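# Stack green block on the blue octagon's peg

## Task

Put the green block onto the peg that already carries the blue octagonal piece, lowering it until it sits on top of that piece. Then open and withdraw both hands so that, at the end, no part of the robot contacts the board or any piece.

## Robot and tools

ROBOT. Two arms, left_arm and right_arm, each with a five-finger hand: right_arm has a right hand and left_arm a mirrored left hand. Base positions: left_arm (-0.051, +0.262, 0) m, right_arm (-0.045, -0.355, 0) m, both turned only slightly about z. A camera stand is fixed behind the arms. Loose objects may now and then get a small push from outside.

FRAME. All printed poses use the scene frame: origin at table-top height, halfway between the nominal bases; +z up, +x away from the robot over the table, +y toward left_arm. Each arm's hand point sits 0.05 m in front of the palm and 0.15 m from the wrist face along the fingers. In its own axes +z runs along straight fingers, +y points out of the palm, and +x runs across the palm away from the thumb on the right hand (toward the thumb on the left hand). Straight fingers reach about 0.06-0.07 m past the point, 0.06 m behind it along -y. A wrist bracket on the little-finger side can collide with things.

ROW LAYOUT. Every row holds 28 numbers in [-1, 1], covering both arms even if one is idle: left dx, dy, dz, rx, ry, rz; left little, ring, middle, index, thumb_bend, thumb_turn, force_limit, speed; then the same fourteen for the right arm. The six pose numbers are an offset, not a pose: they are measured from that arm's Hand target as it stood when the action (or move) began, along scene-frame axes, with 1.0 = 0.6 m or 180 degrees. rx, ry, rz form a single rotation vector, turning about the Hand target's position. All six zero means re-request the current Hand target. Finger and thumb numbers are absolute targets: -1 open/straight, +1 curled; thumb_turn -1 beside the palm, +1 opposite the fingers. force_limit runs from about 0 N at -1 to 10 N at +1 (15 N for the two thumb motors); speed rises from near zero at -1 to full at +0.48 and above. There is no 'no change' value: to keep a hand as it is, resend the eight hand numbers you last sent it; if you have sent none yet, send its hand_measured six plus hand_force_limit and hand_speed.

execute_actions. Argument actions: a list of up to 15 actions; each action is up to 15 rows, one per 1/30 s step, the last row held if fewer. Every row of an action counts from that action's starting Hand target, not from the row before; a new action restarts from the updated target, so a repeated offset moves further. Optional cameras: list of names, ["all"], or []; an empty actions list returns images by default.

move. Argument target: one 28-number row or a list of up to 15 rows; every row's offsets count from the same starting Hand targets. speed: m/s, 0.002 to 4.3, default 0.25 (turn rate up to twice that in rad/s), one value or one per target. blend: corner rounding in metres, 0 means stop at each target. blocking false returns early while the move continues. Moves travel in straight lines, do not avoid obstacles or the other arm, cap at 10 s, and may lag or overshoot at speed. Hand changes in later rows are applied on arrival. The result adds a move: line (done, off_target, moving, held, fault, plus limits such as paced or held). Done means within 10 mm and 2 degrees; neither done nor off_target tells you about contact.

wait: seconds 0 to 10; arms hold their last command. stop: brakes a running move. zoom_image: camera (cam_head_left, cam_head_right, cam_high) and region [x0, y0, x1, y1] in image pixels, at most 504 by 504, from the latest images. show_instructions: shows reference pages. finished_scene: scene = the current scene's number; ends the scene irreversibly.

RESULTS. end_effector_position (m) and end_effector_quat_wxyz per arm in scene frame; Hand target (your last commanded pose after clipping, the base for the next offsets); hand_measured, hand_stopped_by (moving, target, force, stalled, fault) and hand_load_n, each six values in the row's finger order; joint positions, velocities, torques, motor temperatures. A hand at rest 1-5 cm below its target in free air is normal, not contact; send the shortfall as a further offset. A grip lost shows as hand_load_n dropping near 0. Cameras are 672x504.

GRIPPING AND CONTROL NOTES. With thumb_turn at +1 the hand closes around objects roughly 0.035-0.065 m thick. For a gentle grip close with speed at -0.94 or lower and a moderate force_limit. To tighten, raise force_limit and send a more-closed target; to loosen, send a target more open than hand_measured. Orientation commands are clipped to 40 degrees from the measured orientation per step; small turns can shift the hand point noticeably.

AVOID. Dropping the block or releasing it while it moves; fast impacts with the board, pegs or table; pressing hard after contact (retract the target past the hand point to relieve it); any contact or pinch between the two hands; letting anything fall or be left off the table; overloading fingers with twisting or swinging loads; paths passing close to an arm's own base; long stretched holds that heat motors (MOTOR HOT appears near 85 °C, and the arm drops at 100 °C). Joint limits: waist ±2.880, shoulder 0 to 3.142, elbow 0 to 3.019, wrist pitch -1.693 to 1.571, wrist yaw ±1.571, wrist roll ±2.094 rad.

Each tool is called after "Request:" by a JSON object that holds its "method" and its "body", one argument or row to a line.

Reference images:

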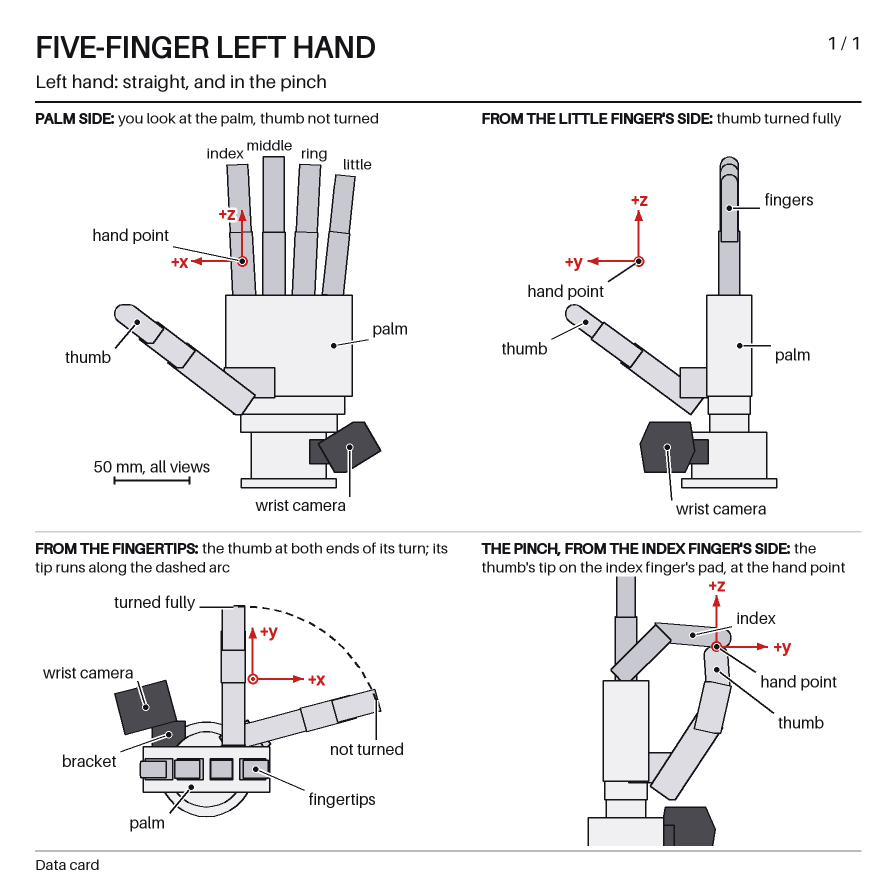

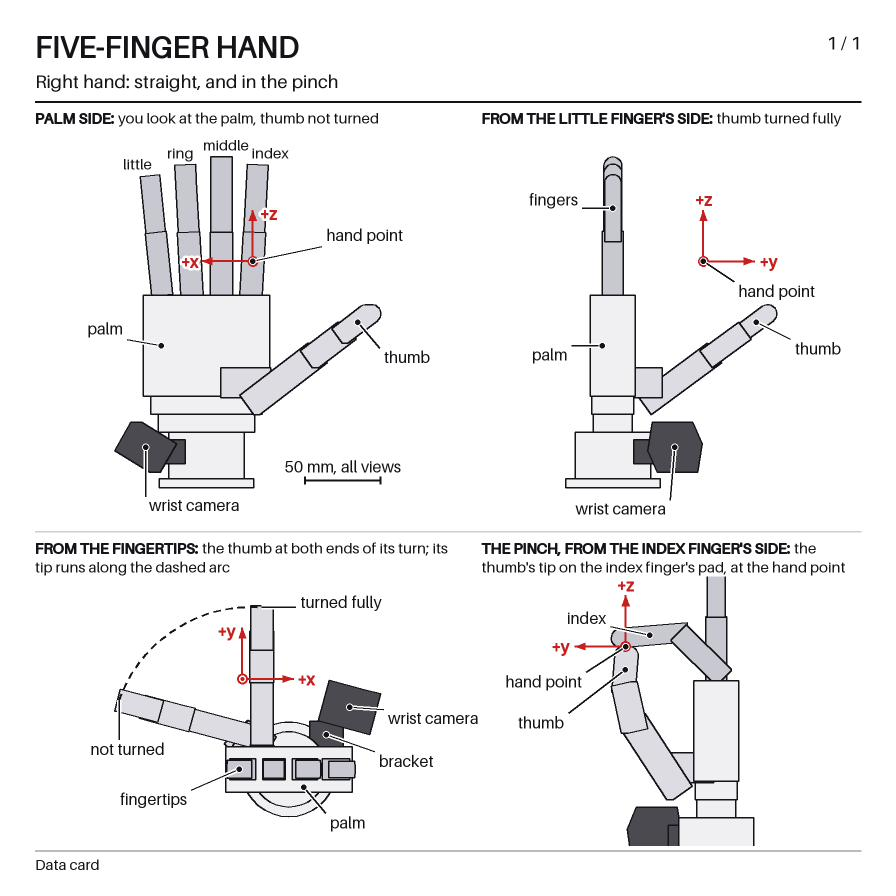

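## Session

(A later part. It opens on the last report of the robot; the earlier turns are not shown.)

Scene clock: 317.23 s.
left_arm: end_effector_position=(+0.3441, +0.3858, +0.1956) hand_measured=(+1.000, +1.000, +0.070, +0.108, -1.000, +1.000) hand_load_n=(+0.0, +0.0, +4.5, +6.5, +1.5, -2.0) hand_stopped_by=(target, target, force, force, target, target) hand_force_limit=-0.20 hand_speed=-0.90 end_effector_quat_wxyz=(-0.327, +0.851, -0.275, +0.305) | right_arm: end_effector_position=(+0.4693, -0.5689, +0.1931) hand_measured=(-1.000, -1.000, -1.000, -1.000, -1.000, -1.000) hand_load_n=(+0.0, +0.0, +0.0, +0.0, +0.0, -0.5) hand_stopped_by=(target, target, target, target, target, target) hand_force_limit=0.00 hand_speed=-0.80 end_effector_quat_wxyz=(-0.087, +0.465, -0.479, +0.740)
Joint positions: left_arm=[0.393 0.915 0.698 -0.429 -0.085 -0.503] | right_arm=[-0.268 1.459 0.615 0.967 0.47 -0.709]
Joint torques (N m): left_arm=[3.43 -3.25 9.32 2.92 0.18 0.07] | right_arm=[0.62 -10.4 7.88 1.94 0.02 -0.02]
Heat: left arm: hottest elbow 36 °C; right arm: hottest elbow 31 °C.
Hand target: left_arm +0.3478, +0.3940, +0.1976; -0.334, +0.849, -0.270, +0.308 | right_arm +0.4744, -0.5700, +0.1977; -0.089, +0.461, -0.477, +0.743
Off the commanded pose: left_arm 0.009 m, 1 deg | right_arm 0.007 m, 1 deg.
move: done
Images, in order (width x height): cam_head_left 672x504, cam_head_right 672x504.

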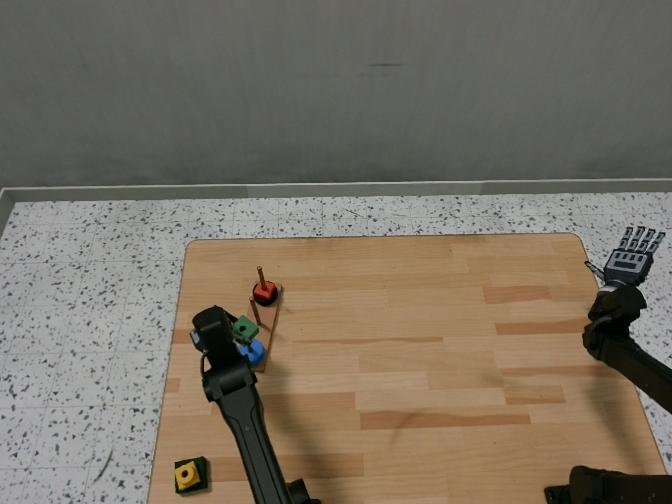

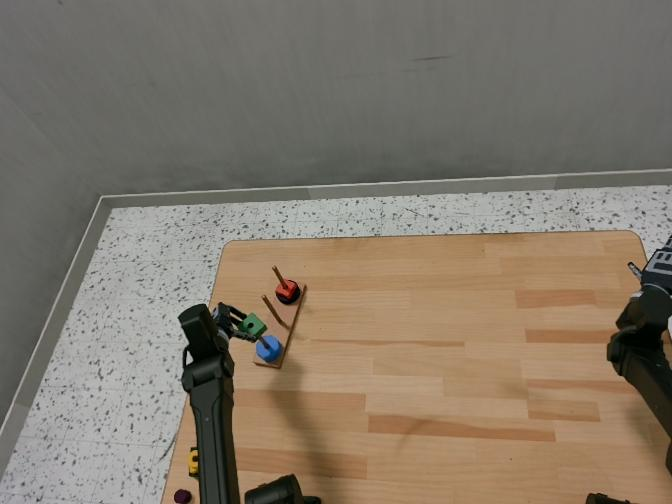

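Request:
{"method": "move", "body": {
  "target": [-0.0012,0.0015,-0.03,0,0,0,1,1,0.5,0.5,-1,1,-0.2,-0.9,0,0,0,0,0,0,-1,-1,-1,-1,-1,-1,0,-0.8],
  "speed": 0.04,
  "cameras": ["cam_head_left","cam_head_right"]
}}

Request:
{"method": "zoom_image", "body": {
  "camera": "cam_head_left",
  "region": [210, 300, 280, 370]
}}

Request:
{"method": "zoom_image", "body": {
  "camera": "cam_head_right",
  "region": [220, 290, 290, 360]
}}

Scene clock: 330.23 s.
left_arm: end_effector_position=(+0.3435, +0.3867, +0.1780) hand_measured=(+1.000, +1.000, +0.070, +0.108, -1.000, +1.000) hand_load_n=(+0.0, -0.5, +4.5, +6.5, +1.5, -2.0) hand_stopped_by=(target, target, force, force, target, target) hand_force_limit=-0.20 hand_speed=-0.90 end_effector_quat_wxyz=(-0.327, +0.851, -0.275, +0.306) | right_arm: end_effector_position=(+0.4693, -0.5689, +0.1931) hand_measured=(-1.000, -1.000, -1.000, -1.000, -1.000, -1.000) hand_load_n=(+0.0, +0.0, +0.0, +0.0, +0.0, +0.0) hand_stopped_by=(target, target, target, target, target, target) hand_force_limit=0.00 hand_speed=-0.80 end_effector_quat_wxyz=(-0.087, +0.465, -0.479, +0.740)
Joint positions: left_arm=[0.397 0.928 0.657 -0.373 -0.082 -0.501] | right_arm=[-0.268 1.459 0.615 0.967 0.47 -0.709]
Joint torques (N m): left_arm=[4.07 -2.96 9.09 3 0.19 0.11] | right_arm=[1.14 -10.17 7.82 1.91 0.01 -0.02]
Heat: left arm: hottest elbow 36 °C; right arm: hottest elbow 31 °C.
Hand target: left_arm +0.3470, +0.3949, +0.1797; -0.334, +0.849, -0.270, +0.308 | right_arm +0.4744, -0.5700, +0.1977; -0.089, +0.461, -0.477, +0.743
Off the commanded pose: left_arm 0.009 m, 1 deg | right_arm 0.007 m, 1 deg.
move: done
Images, in order (width x height): cam_head_left 672x504, cam_head_right 672x504.

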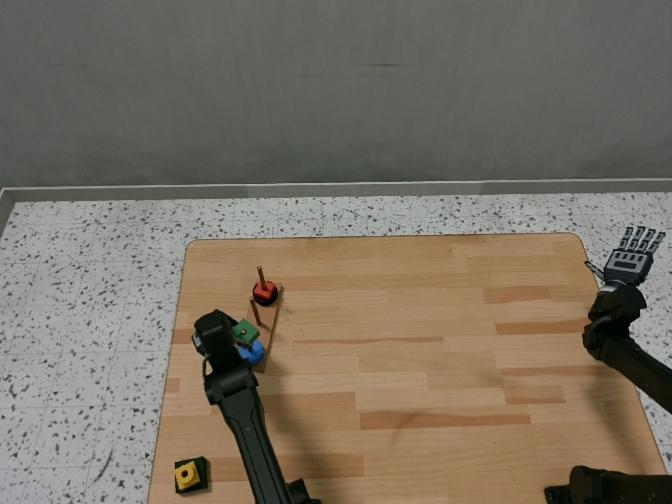

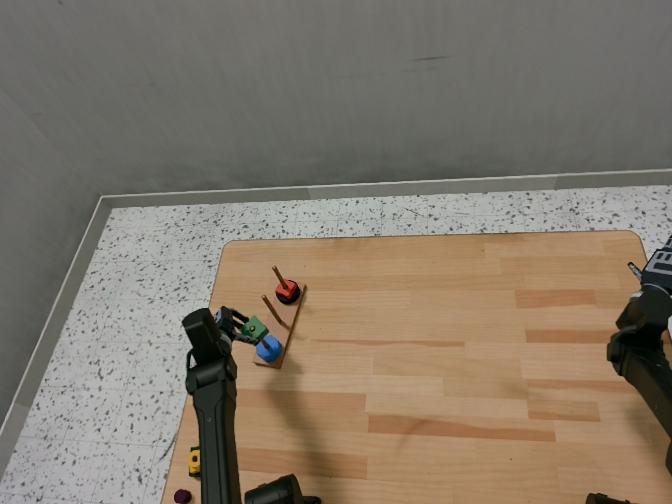

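Scaled by 7.200 from the camera's 672x504 image, which has a finer 960x720 frame.

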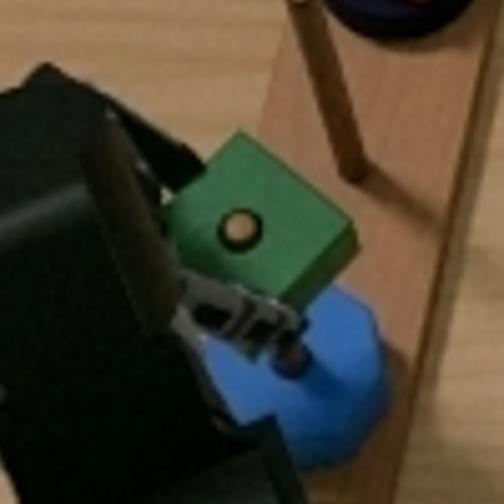

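Scaled by 7.200 from the camera's 672x504 image, which has a finer 960x720 frame.

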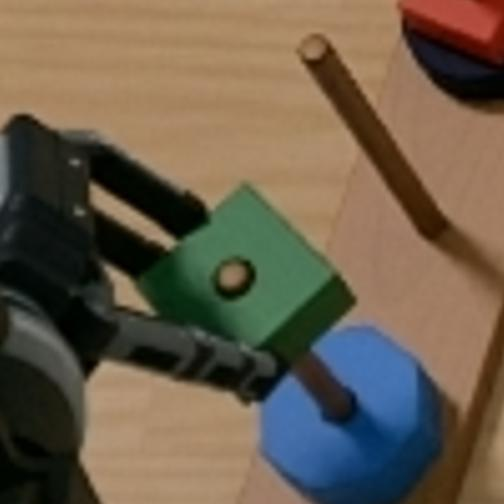

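Request:
{"method": "move", "body": {
  "target": [
    [0,0,-0.07,0,0,0,1,1,0.5,0.5,-1,1,-0.2,-0.9,0,0,0,0,0,0,-1,-1,-1,-1,-1,-1,0,-0.8],
    [0,0,-0.135,0,0,0,1,1,0.5,0.5,-1,1,-0.2,-0.9,0,0,0,0,0,0,-1,-1,-1,-1,-1,-1,0,-0.8]
  ],
  "speed": 0.06,
  "cameras": ["cam_head_left","cam_head_right"]
}}

Request:
{"method": "zoom_image", "body": {
  "camera": "cam_head_left",
  "region": [210, 310, 280, 380]
}}

Request:
{"method": "zoom_image", "body": {
  "camera": "cam_head_right",
  "region": [220, 310, 290, 380]
}}

Scene clock: 344.63 s.
left_arm: end_effector_position=(+0.3443, +0.3870, +0.0977) hand_measured=(+1.000, +1.000, +0.070, +0.108, -1.000, +1.000) hand_load_n=(+0.0, +0.0, +4.5, +7.0, +1.5, -1.5) hand_stopped_by=(target, target, force, force, target, target) hand_force_limit=-0.20 hand_speed=-0.90 end_effector_quat_wxyz=(-0.327, +0.851, -0.275, +0.306) | right_arm: end_effector_position=(+0.4693, -0.5689, +0.1931) hand_measured=(-1.000, -1.000, -1.000, -1.000, -1.000, -1.000) hand_load_n=(+0.0, +0.0, +0.0, +0.0, +0.0, +0.0) hand_stopped_by=(target, target, target, target, target, target) hand_force_limit=0.00 hand_speed=-0.80 end_effector_quat_wxyz=(-0.087, +0.465, -0.479, +0.740)
Joint positions: left_arm=[0.397 1.053 0.497 -0.087 -0.082 -0.501] | right_arm=[-0.268 1.459 0.615 0.967 0.47 -0.709]
Joint torques (N m): left_arm=[4.07 -4.07 8.06 2.78 0.15 0.08] | right_arm=[0.91 -10.34 7.86 1.95 0.01 0]
Heat: left arm: hottest elbow 35 °C; right arm: hottest elbow 31 °C.
Hand target: left_arm +0.3470, +0.3949, +0.0986; -0.334, +0.849, -0.270, +0.308 | right_arm +0.4744, -0.5700, +0.1977; -0.089, +0.461, -0.477, +0.743
Off the commanded pose: left_arm 0.008 m, 1 deg | right_arm 0.007 m, 1 deg.
move: done
Images, in order (width x height): cam_head_left 672x504, cam_head_right 672x504.

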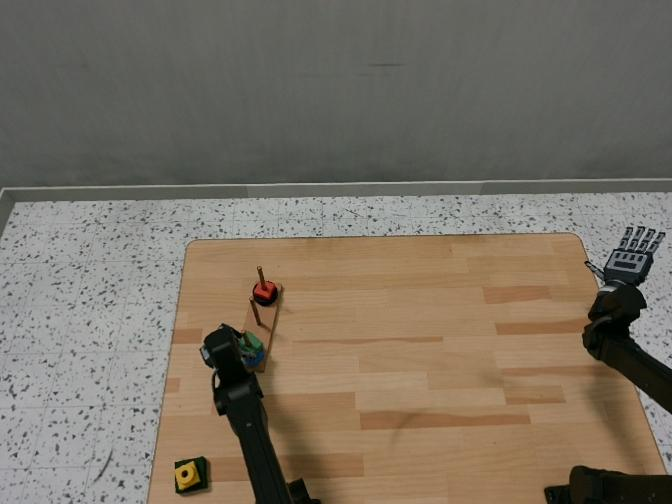

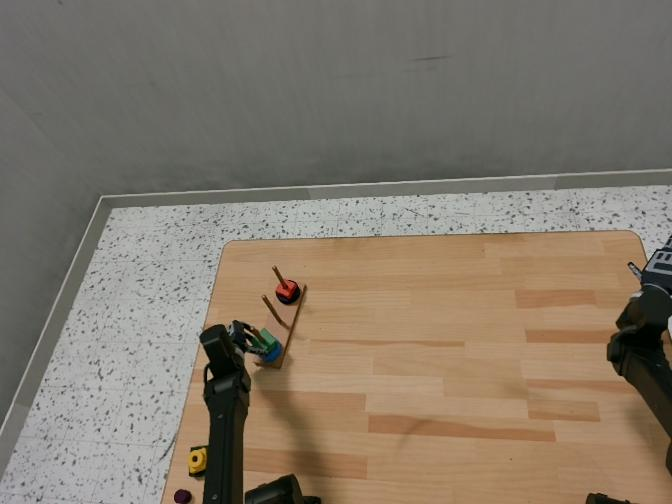

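Scaled by 7.200 from the camera's 672x504 image, which has a finer 960x720 frame.

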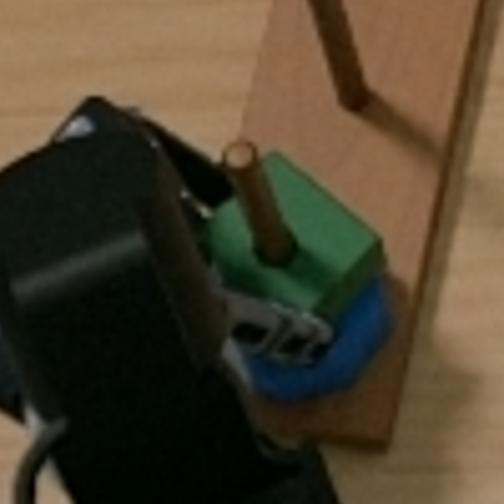

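Scaled by 7.200 from the camera's 672x504 image, which has a finer 960x720 frame.

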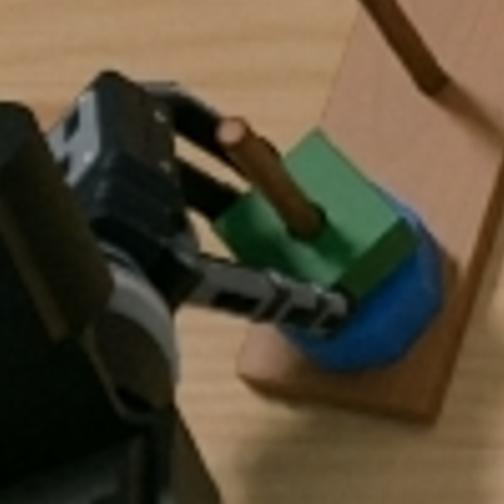

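Request:
{"method": "move", "body": {
  "target": [
    [0,0,-0.02,0,0,0,1,1,0.5,0.5,-1,1,-0.2,-0.9,0,0,0,0,0,0,-1,-1,-1,-1,-1,-1,0,-0.8],
    [0,0,-0.036,0,0,0,1,1,0.5,0.5,-1,1,-0.2,-0.9,0,0,0,0,0,0,-1,-1,-1,-1,-1,-1,0,-0.8]
  ],
  "speed": [0.04,0.02]
}}

Scene clock: 353.10 s.
left_arm: end_effector_position=(+0.3472, +0.3883, +0.0839) hand_measured=(+1.000, +1.000, +0.070, +0.108, -1.000, +1.000) hand_load_n=(+0.0, +0.0, +4.0, +4.5, +1.5, -2.0) hand_stopped_by=(target, target, force, force, target, target) hand_force_limit=-0.20 hand_speed=-0.90 end_effector_quat_wxyz=(-0.332, +0.847, -0.273, +0.313) | right_arm: end_effector_position=(+0.4693, -0.5689, +0.1931) hand_measured=(-1.000, -1.000, -1.000, -1.000, -1.000, -1.000) hand_load_n=(+0.0, +0.0, +0.0, +0.0, +0.0, +0.0) hand_stopped_by=(target, target, target, target, target, target) hand_force_limit=0.00 hand_speed=-0.80 end_effector_quat_wxyz=(-0.087, +0.465, -0.479, +0.740)
Joint positions: left_arm=[0.398 1.094 0.467 0 -0.08 -0.501] | right_arm=[-0.268 1.459 0.615 0.967 0.47 -0.709]
Joint torques (N m): left_arm=[3.6 -3.19 7.46 2.99 0.1 0.08] | right_arm=[0.79 -10.17 7.86 1.99 0.01 -0.03]
Heat: left arm: hottest elbow 35 °C; right arm: hottest elbow 31 °C.
Hand target: left_arm +0.3471, +0.3949, +0.0771; -0.334, +0.849, -0.270, +0.309 | right_arm +0.4744, -0.5700, +0.1977; -0.089, +0.461, -0.477, +0.743
Off the commanded pose: left_arm 0.010 m, 1 deg | right_arm 0.007 m, 1 deg.
move: done

Request:
{"method": "move", "body": {
  "target": [
    [0,0,0.008,0,0,0,1,1,0.5,0.5,-1,1,-0.2,-0.9,0,0,0,0,0,0,-1,-1,-1,-1,-1,-1,0,-0.8],
    [0,0,0.009,0,0,0,1,1,-0.3,-0.3,-1,1,-0.2,-0.7,0,0,0,0,0,0,-1,-1,-1,-1,-1,-1,0,-0.8]
  ],
  "speed": 0.03,
  "cameras": ["cam_head_left","cam_head_right"]
}}

Request:
{"method": "zoom_image", "body": {
  "camera": "cam_head_left",
  "region": [210, 310, 280, 380]
}}

Request:
{"method": "zoom_image", "body": {
  "camera": "cam_head_right",
  "region": [220, 310, 290, 380]
}}

Scene clock: 362.97 s.
left_arm: end_effector_position=(+0.3471, +0.3883, +0.0839) hand_measured=(+1.000, +1.000, -0.300, -0.300, -1.000, +1.000) hand_load_n=(+0.0, +0.0, +0.0, +0.0, +0.0, +0.0) hand_stopped_by=(target, target, target, target, target, target) hand_force_limit=-0.20 hand_speed=-0.70 end_effector_quat_wxyz=(-0.332, +0.847, -0.273, +0.313) | right_arm: end_effector_position=(+0.4693, -0.5689, +0.1931) hand_measured=(-1.000, -1.000, -1.000, -1.000, -1.000, -1.000) hand_load_n=(-0.5, +0.0, +0.0, +0.0, +0.0, +0.0) hand_stopped_by=(target, target, target, target, target, target) hand_force_limit=0.00 hand_speed=-0.80 end_effector_quat_wxyz=(-0.087, +0.465, -0.479, +0.740)
Joint positions: left_arm=[0.398 1.094 0.467 0 -0.08 -0.501] | right_arm=[-0.268 1.459 0.615 0.967 0.47 -0.709]
Joint torques (N m): left_arm=[3.6 -4.48 8.14 2.22 0.11 0.07] | right_arm=[0.91 -10.46 7.86 1.89 0.01 -0.02]
Heat: left arm: hottest elbow 35 °C; right arm: hottest elbow 31 °C.
Hand target: left_arm +0.3471, +0.3949, +0.0825; -0.334, +0.849, -0.270, +0.308 | right_arm +0.4744, -0.5700, +0.1977; -0.089, +0.461, -0.477, +0.743
Off the commanded pose: left_arm 0.007 m, 1 deg | right_arm 0.007 m, 1 deg.
move: done
Images, in order (width x height): cam_head_left 672x504, cam_head_right 672x504.

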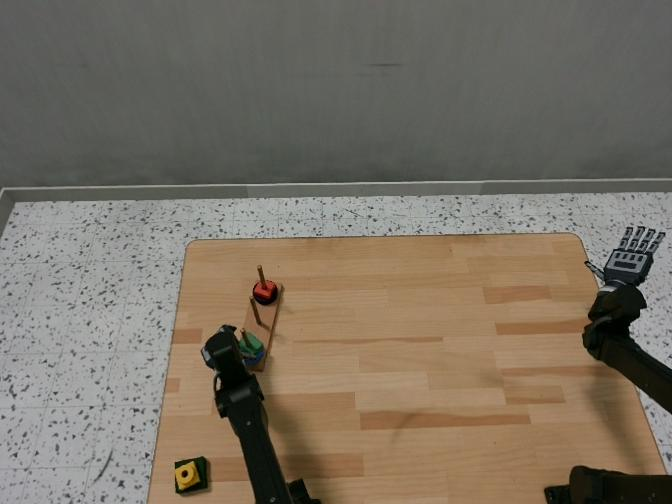

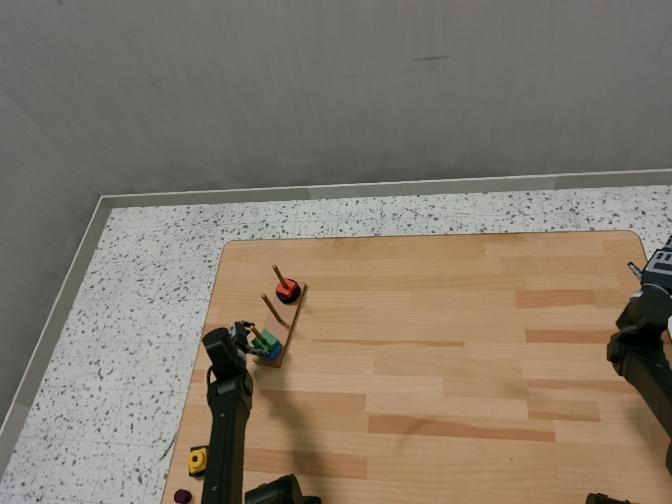

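Scaled by 7.200 from the camera's 672x504 image, which has a finer 960x720 frame.

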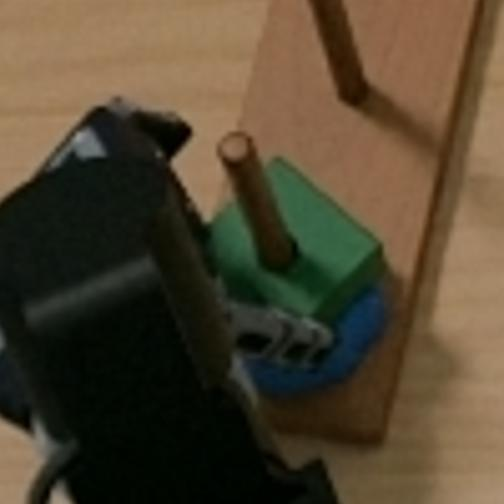

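Scaled by 7.200 from the camera's 672x504 image, which has a finer 960x720 frame.

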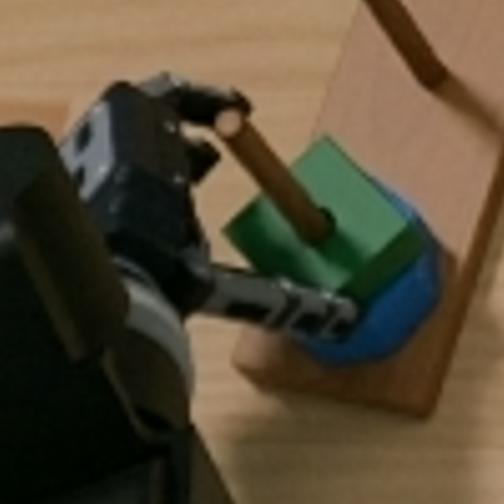

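Request:
{"method": "move", "body": {
  "target": [
    [-0.009,-0.009,0.003,0,0,0,1,1,-0.3,-0.3,-1,1,-0.2,-0.7,0,0,0,0,0,0,-1,-1,-1,-1,-1,-1,0,-0.8],
    [0.001,-0.002,0.08,0,0,0,1,1,-0.3,-0.3,-1,1,-0.2,-0.7,0,0,0,0,0,0,-1,-1,-1,-1,-1,-1,0,-0.8]
  ],
  "speed": [0.04,0.07],
  "cameras": ["cam_head_left","cam_head_right"]
}}

Request:
{"method": "zoom_image", "body": {
  "camera": "cam_head_left",
  "region": [210, 310, 280, 380]
}}

Request:
{"method": "zoom_image", "body": {
  "camera": "cam_head_right",
  "region": [220, 310, 290, 380]
}}

Scene clock: 382.60 s.
left_arm: end_effector_position=(+0.3344, +0.3834, +0.1039) hand_measured=(+1.000, +1.000, -0.300, -0.300, -1.000, +1.000) hand_load_n=(+0.0, +0.0, +0.0, +0.0, +0.0, +0.0) hand_stopped_by=(target, target, target, target, target, target) hand_force_limit=-0.20 hand_speed=-0.70 end_effector_quat_wxyz=(-0.318, +0.857, -0.277, +0.295) | right_arm: end_effector_position=(+0.4693, -0.5689, +0.1931) hand_measured=(-1.000, -1.000, -1.000, -1.000, -1.000, -1.000) hand_load_n=(+0.0, +0.0, +0.0, +0.0, +0.0, +0.0) hand_stopped_by=(target, target, target, target, target, target) hand_force_limit=0.00 hand_speed=-0.80 end_effector_quat_wxyz=(-0.087, +0.465, -0.479, +0.740)
Joint positions: left_arm=[0.398 1.012 0.51 -0.173 -0.082 -0.501] | right_arm=[-0.268 1.459 0.615 0.967 0.47 -0.709]
Joint torques (N m): left_arm=[3.25 -4.89 11.79 1.66 0.04 0.07] | right_arm=[0.91 -10.05 7.86 1.94 0 0]
Heat: left arm: hottest elbow 35 °C; right arm: hottest elbow 32 °C.
Hand target: left_arm +0.3477, +0.3937, +0.1305; -0.334, +0.849, -0.270, +0.308 | right_arm +0.4744, -0.5700, +0.1977; -0.089, +0.461, -0.477, +0.743
Off the commanded pose: left_arm 0.032 m, 3 deg | right_arm 0.007 m, 1 deg.
move: off_target (left_arm)
Images, in order (width x height): cam_head_left 672x504, cam_head_right 672x504.

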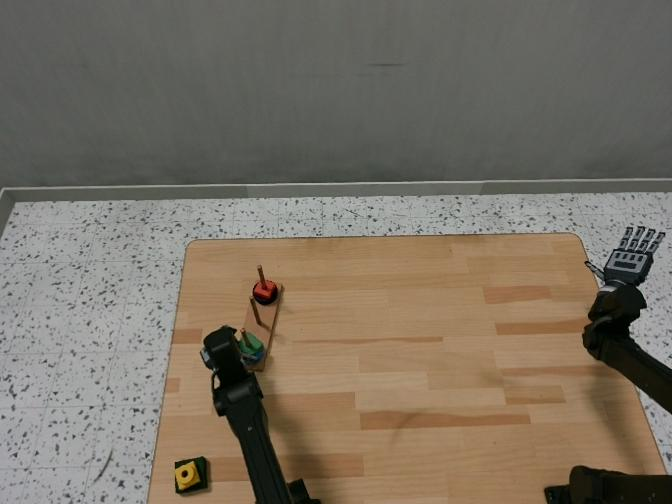

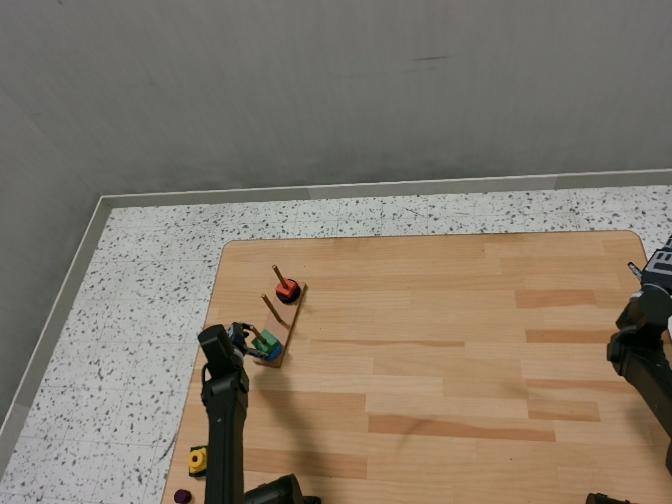

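Scaled by 7.200 from the camera's 672x504 image, which has a finer 960x720 frame.

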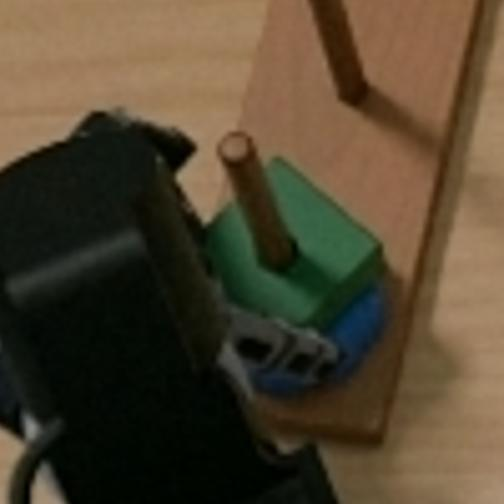

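Scaled by 7.200 from the camera's 672x504 image, which has a finer 960x720 frame.

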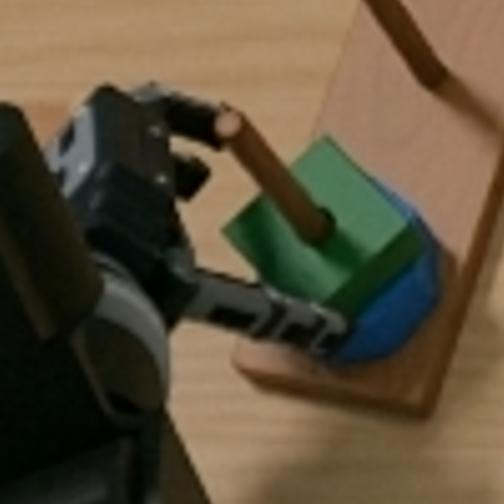

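Request:
{"method": "move", "body": {
  "target": [
    [-0.002,0,0.08,0,0,0,1,1,-0.3,-0.3,-1,1,-0.2,-0.7,0,0,0,0,0,0,-1,-1,-1,-1,-1,-1,0,-0.8],
    [0,0,0.24,0,0,0,1,1,-0.3,-0.3,-1,1,-0.2,-0.7,0,0,0,0,0,0,-1,-1,-1,-1,-1,-1,0,-0.8]
  ],
  "speed": [0.08,0.12],
  "blend": [0.01,0],
  "cameras": ["cam_head_left","cam_head_right"]
}}

Request:
{"method": "zoom_image", "body": {
  "camera": "cam_head_right",
  "region": [210, 290, 300, 380]
}}

Scene clock: 396.97 s.
left_arm: end_effector_position=(+0.3410, +0.3863, +0.2428) hand_measured=(+1.000, +1.000, -0.300, -0.300, -1.000, +1.000) hand_load_n=(+0.0, +0.0, -0.5, +0.0, +0.0, +0.0) hand_stopped_by=(target, target, target, target, target, target) hand_force_limit=-0.20 hand_speed=-0.70 end_effector_quat_wxyz=(-0.317, +0.858, -0.278, +0.294) | right_arm: end_effector_position=(+0.4693, -0.5689, +0.1931) hand_measured=(-1.000, -1.000, -1.000, -1.000, -1.000, -1.000) hand_load_n=(+0.0, +0.0, +0.0, +0.0, +0.0, +0.0) hand_stopped_by=(target, target, target, target, target, target) hand_force_limit=0.00 hand_speed=-0.80 end_effector_quat_wxyz=(-0.087, +0.465, -0.479, +0.740)
Joint positions: left_arm=[0.398 0.903 0.834 -0.61 -0.082 -0.501] | right_arm=[-0.268 1.459 0.615 0.967 0.47 -0.709]
Joint torques (N m): left_arm=[3.25 -4.42 13.18 1.48 0.04 0.05] | right_arm=[0.73 -9.99 7.86 1.96 0 -0.01]
Heat: left arm: hottest elbow 35 °C; right arm: hottest elbow 32 °C.
Hand target: left_arm +0.3476, +0.3937, +0.2743; -0.334, +0.849, -0.271, +0.308 | right_arm +0.4744, -0.5700, +0.1977; -0.089, +0.461, -0.477, +0.743
Off the commanded pose: left_arm 0.033 m, 3 deg | right_arm 0.007 m, 1 deg.
move: off_target (left_arm)
Images, in order (width x height): cam_head_left 672x504, cam_head_right 672x504.

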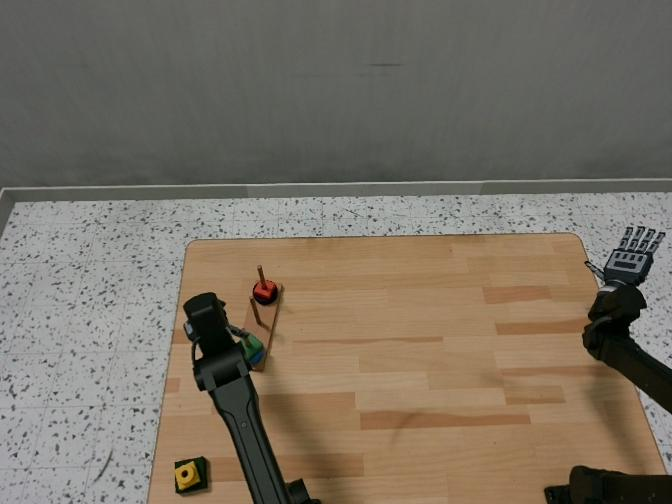

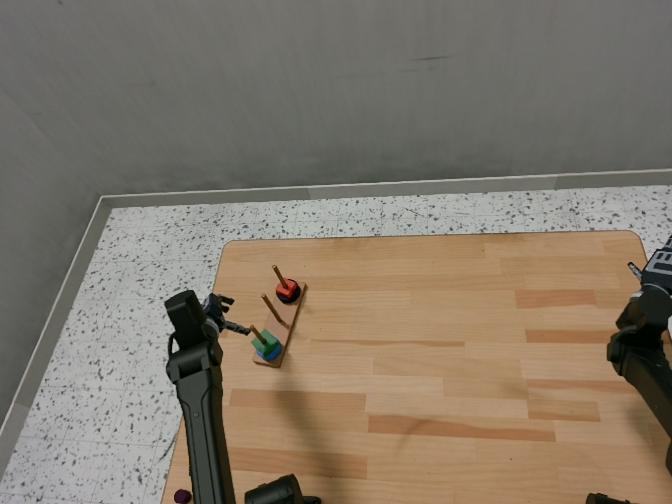

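Scaled by 5.600 from the camera's 672x504 image, which has a finer 960x720 frame.

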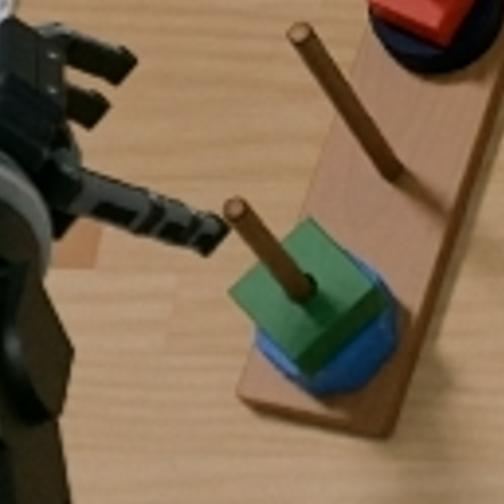

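Request:
{"method": "finished_scene", "body": {
  "scene": 3
}}

The scene is finished: the task was done.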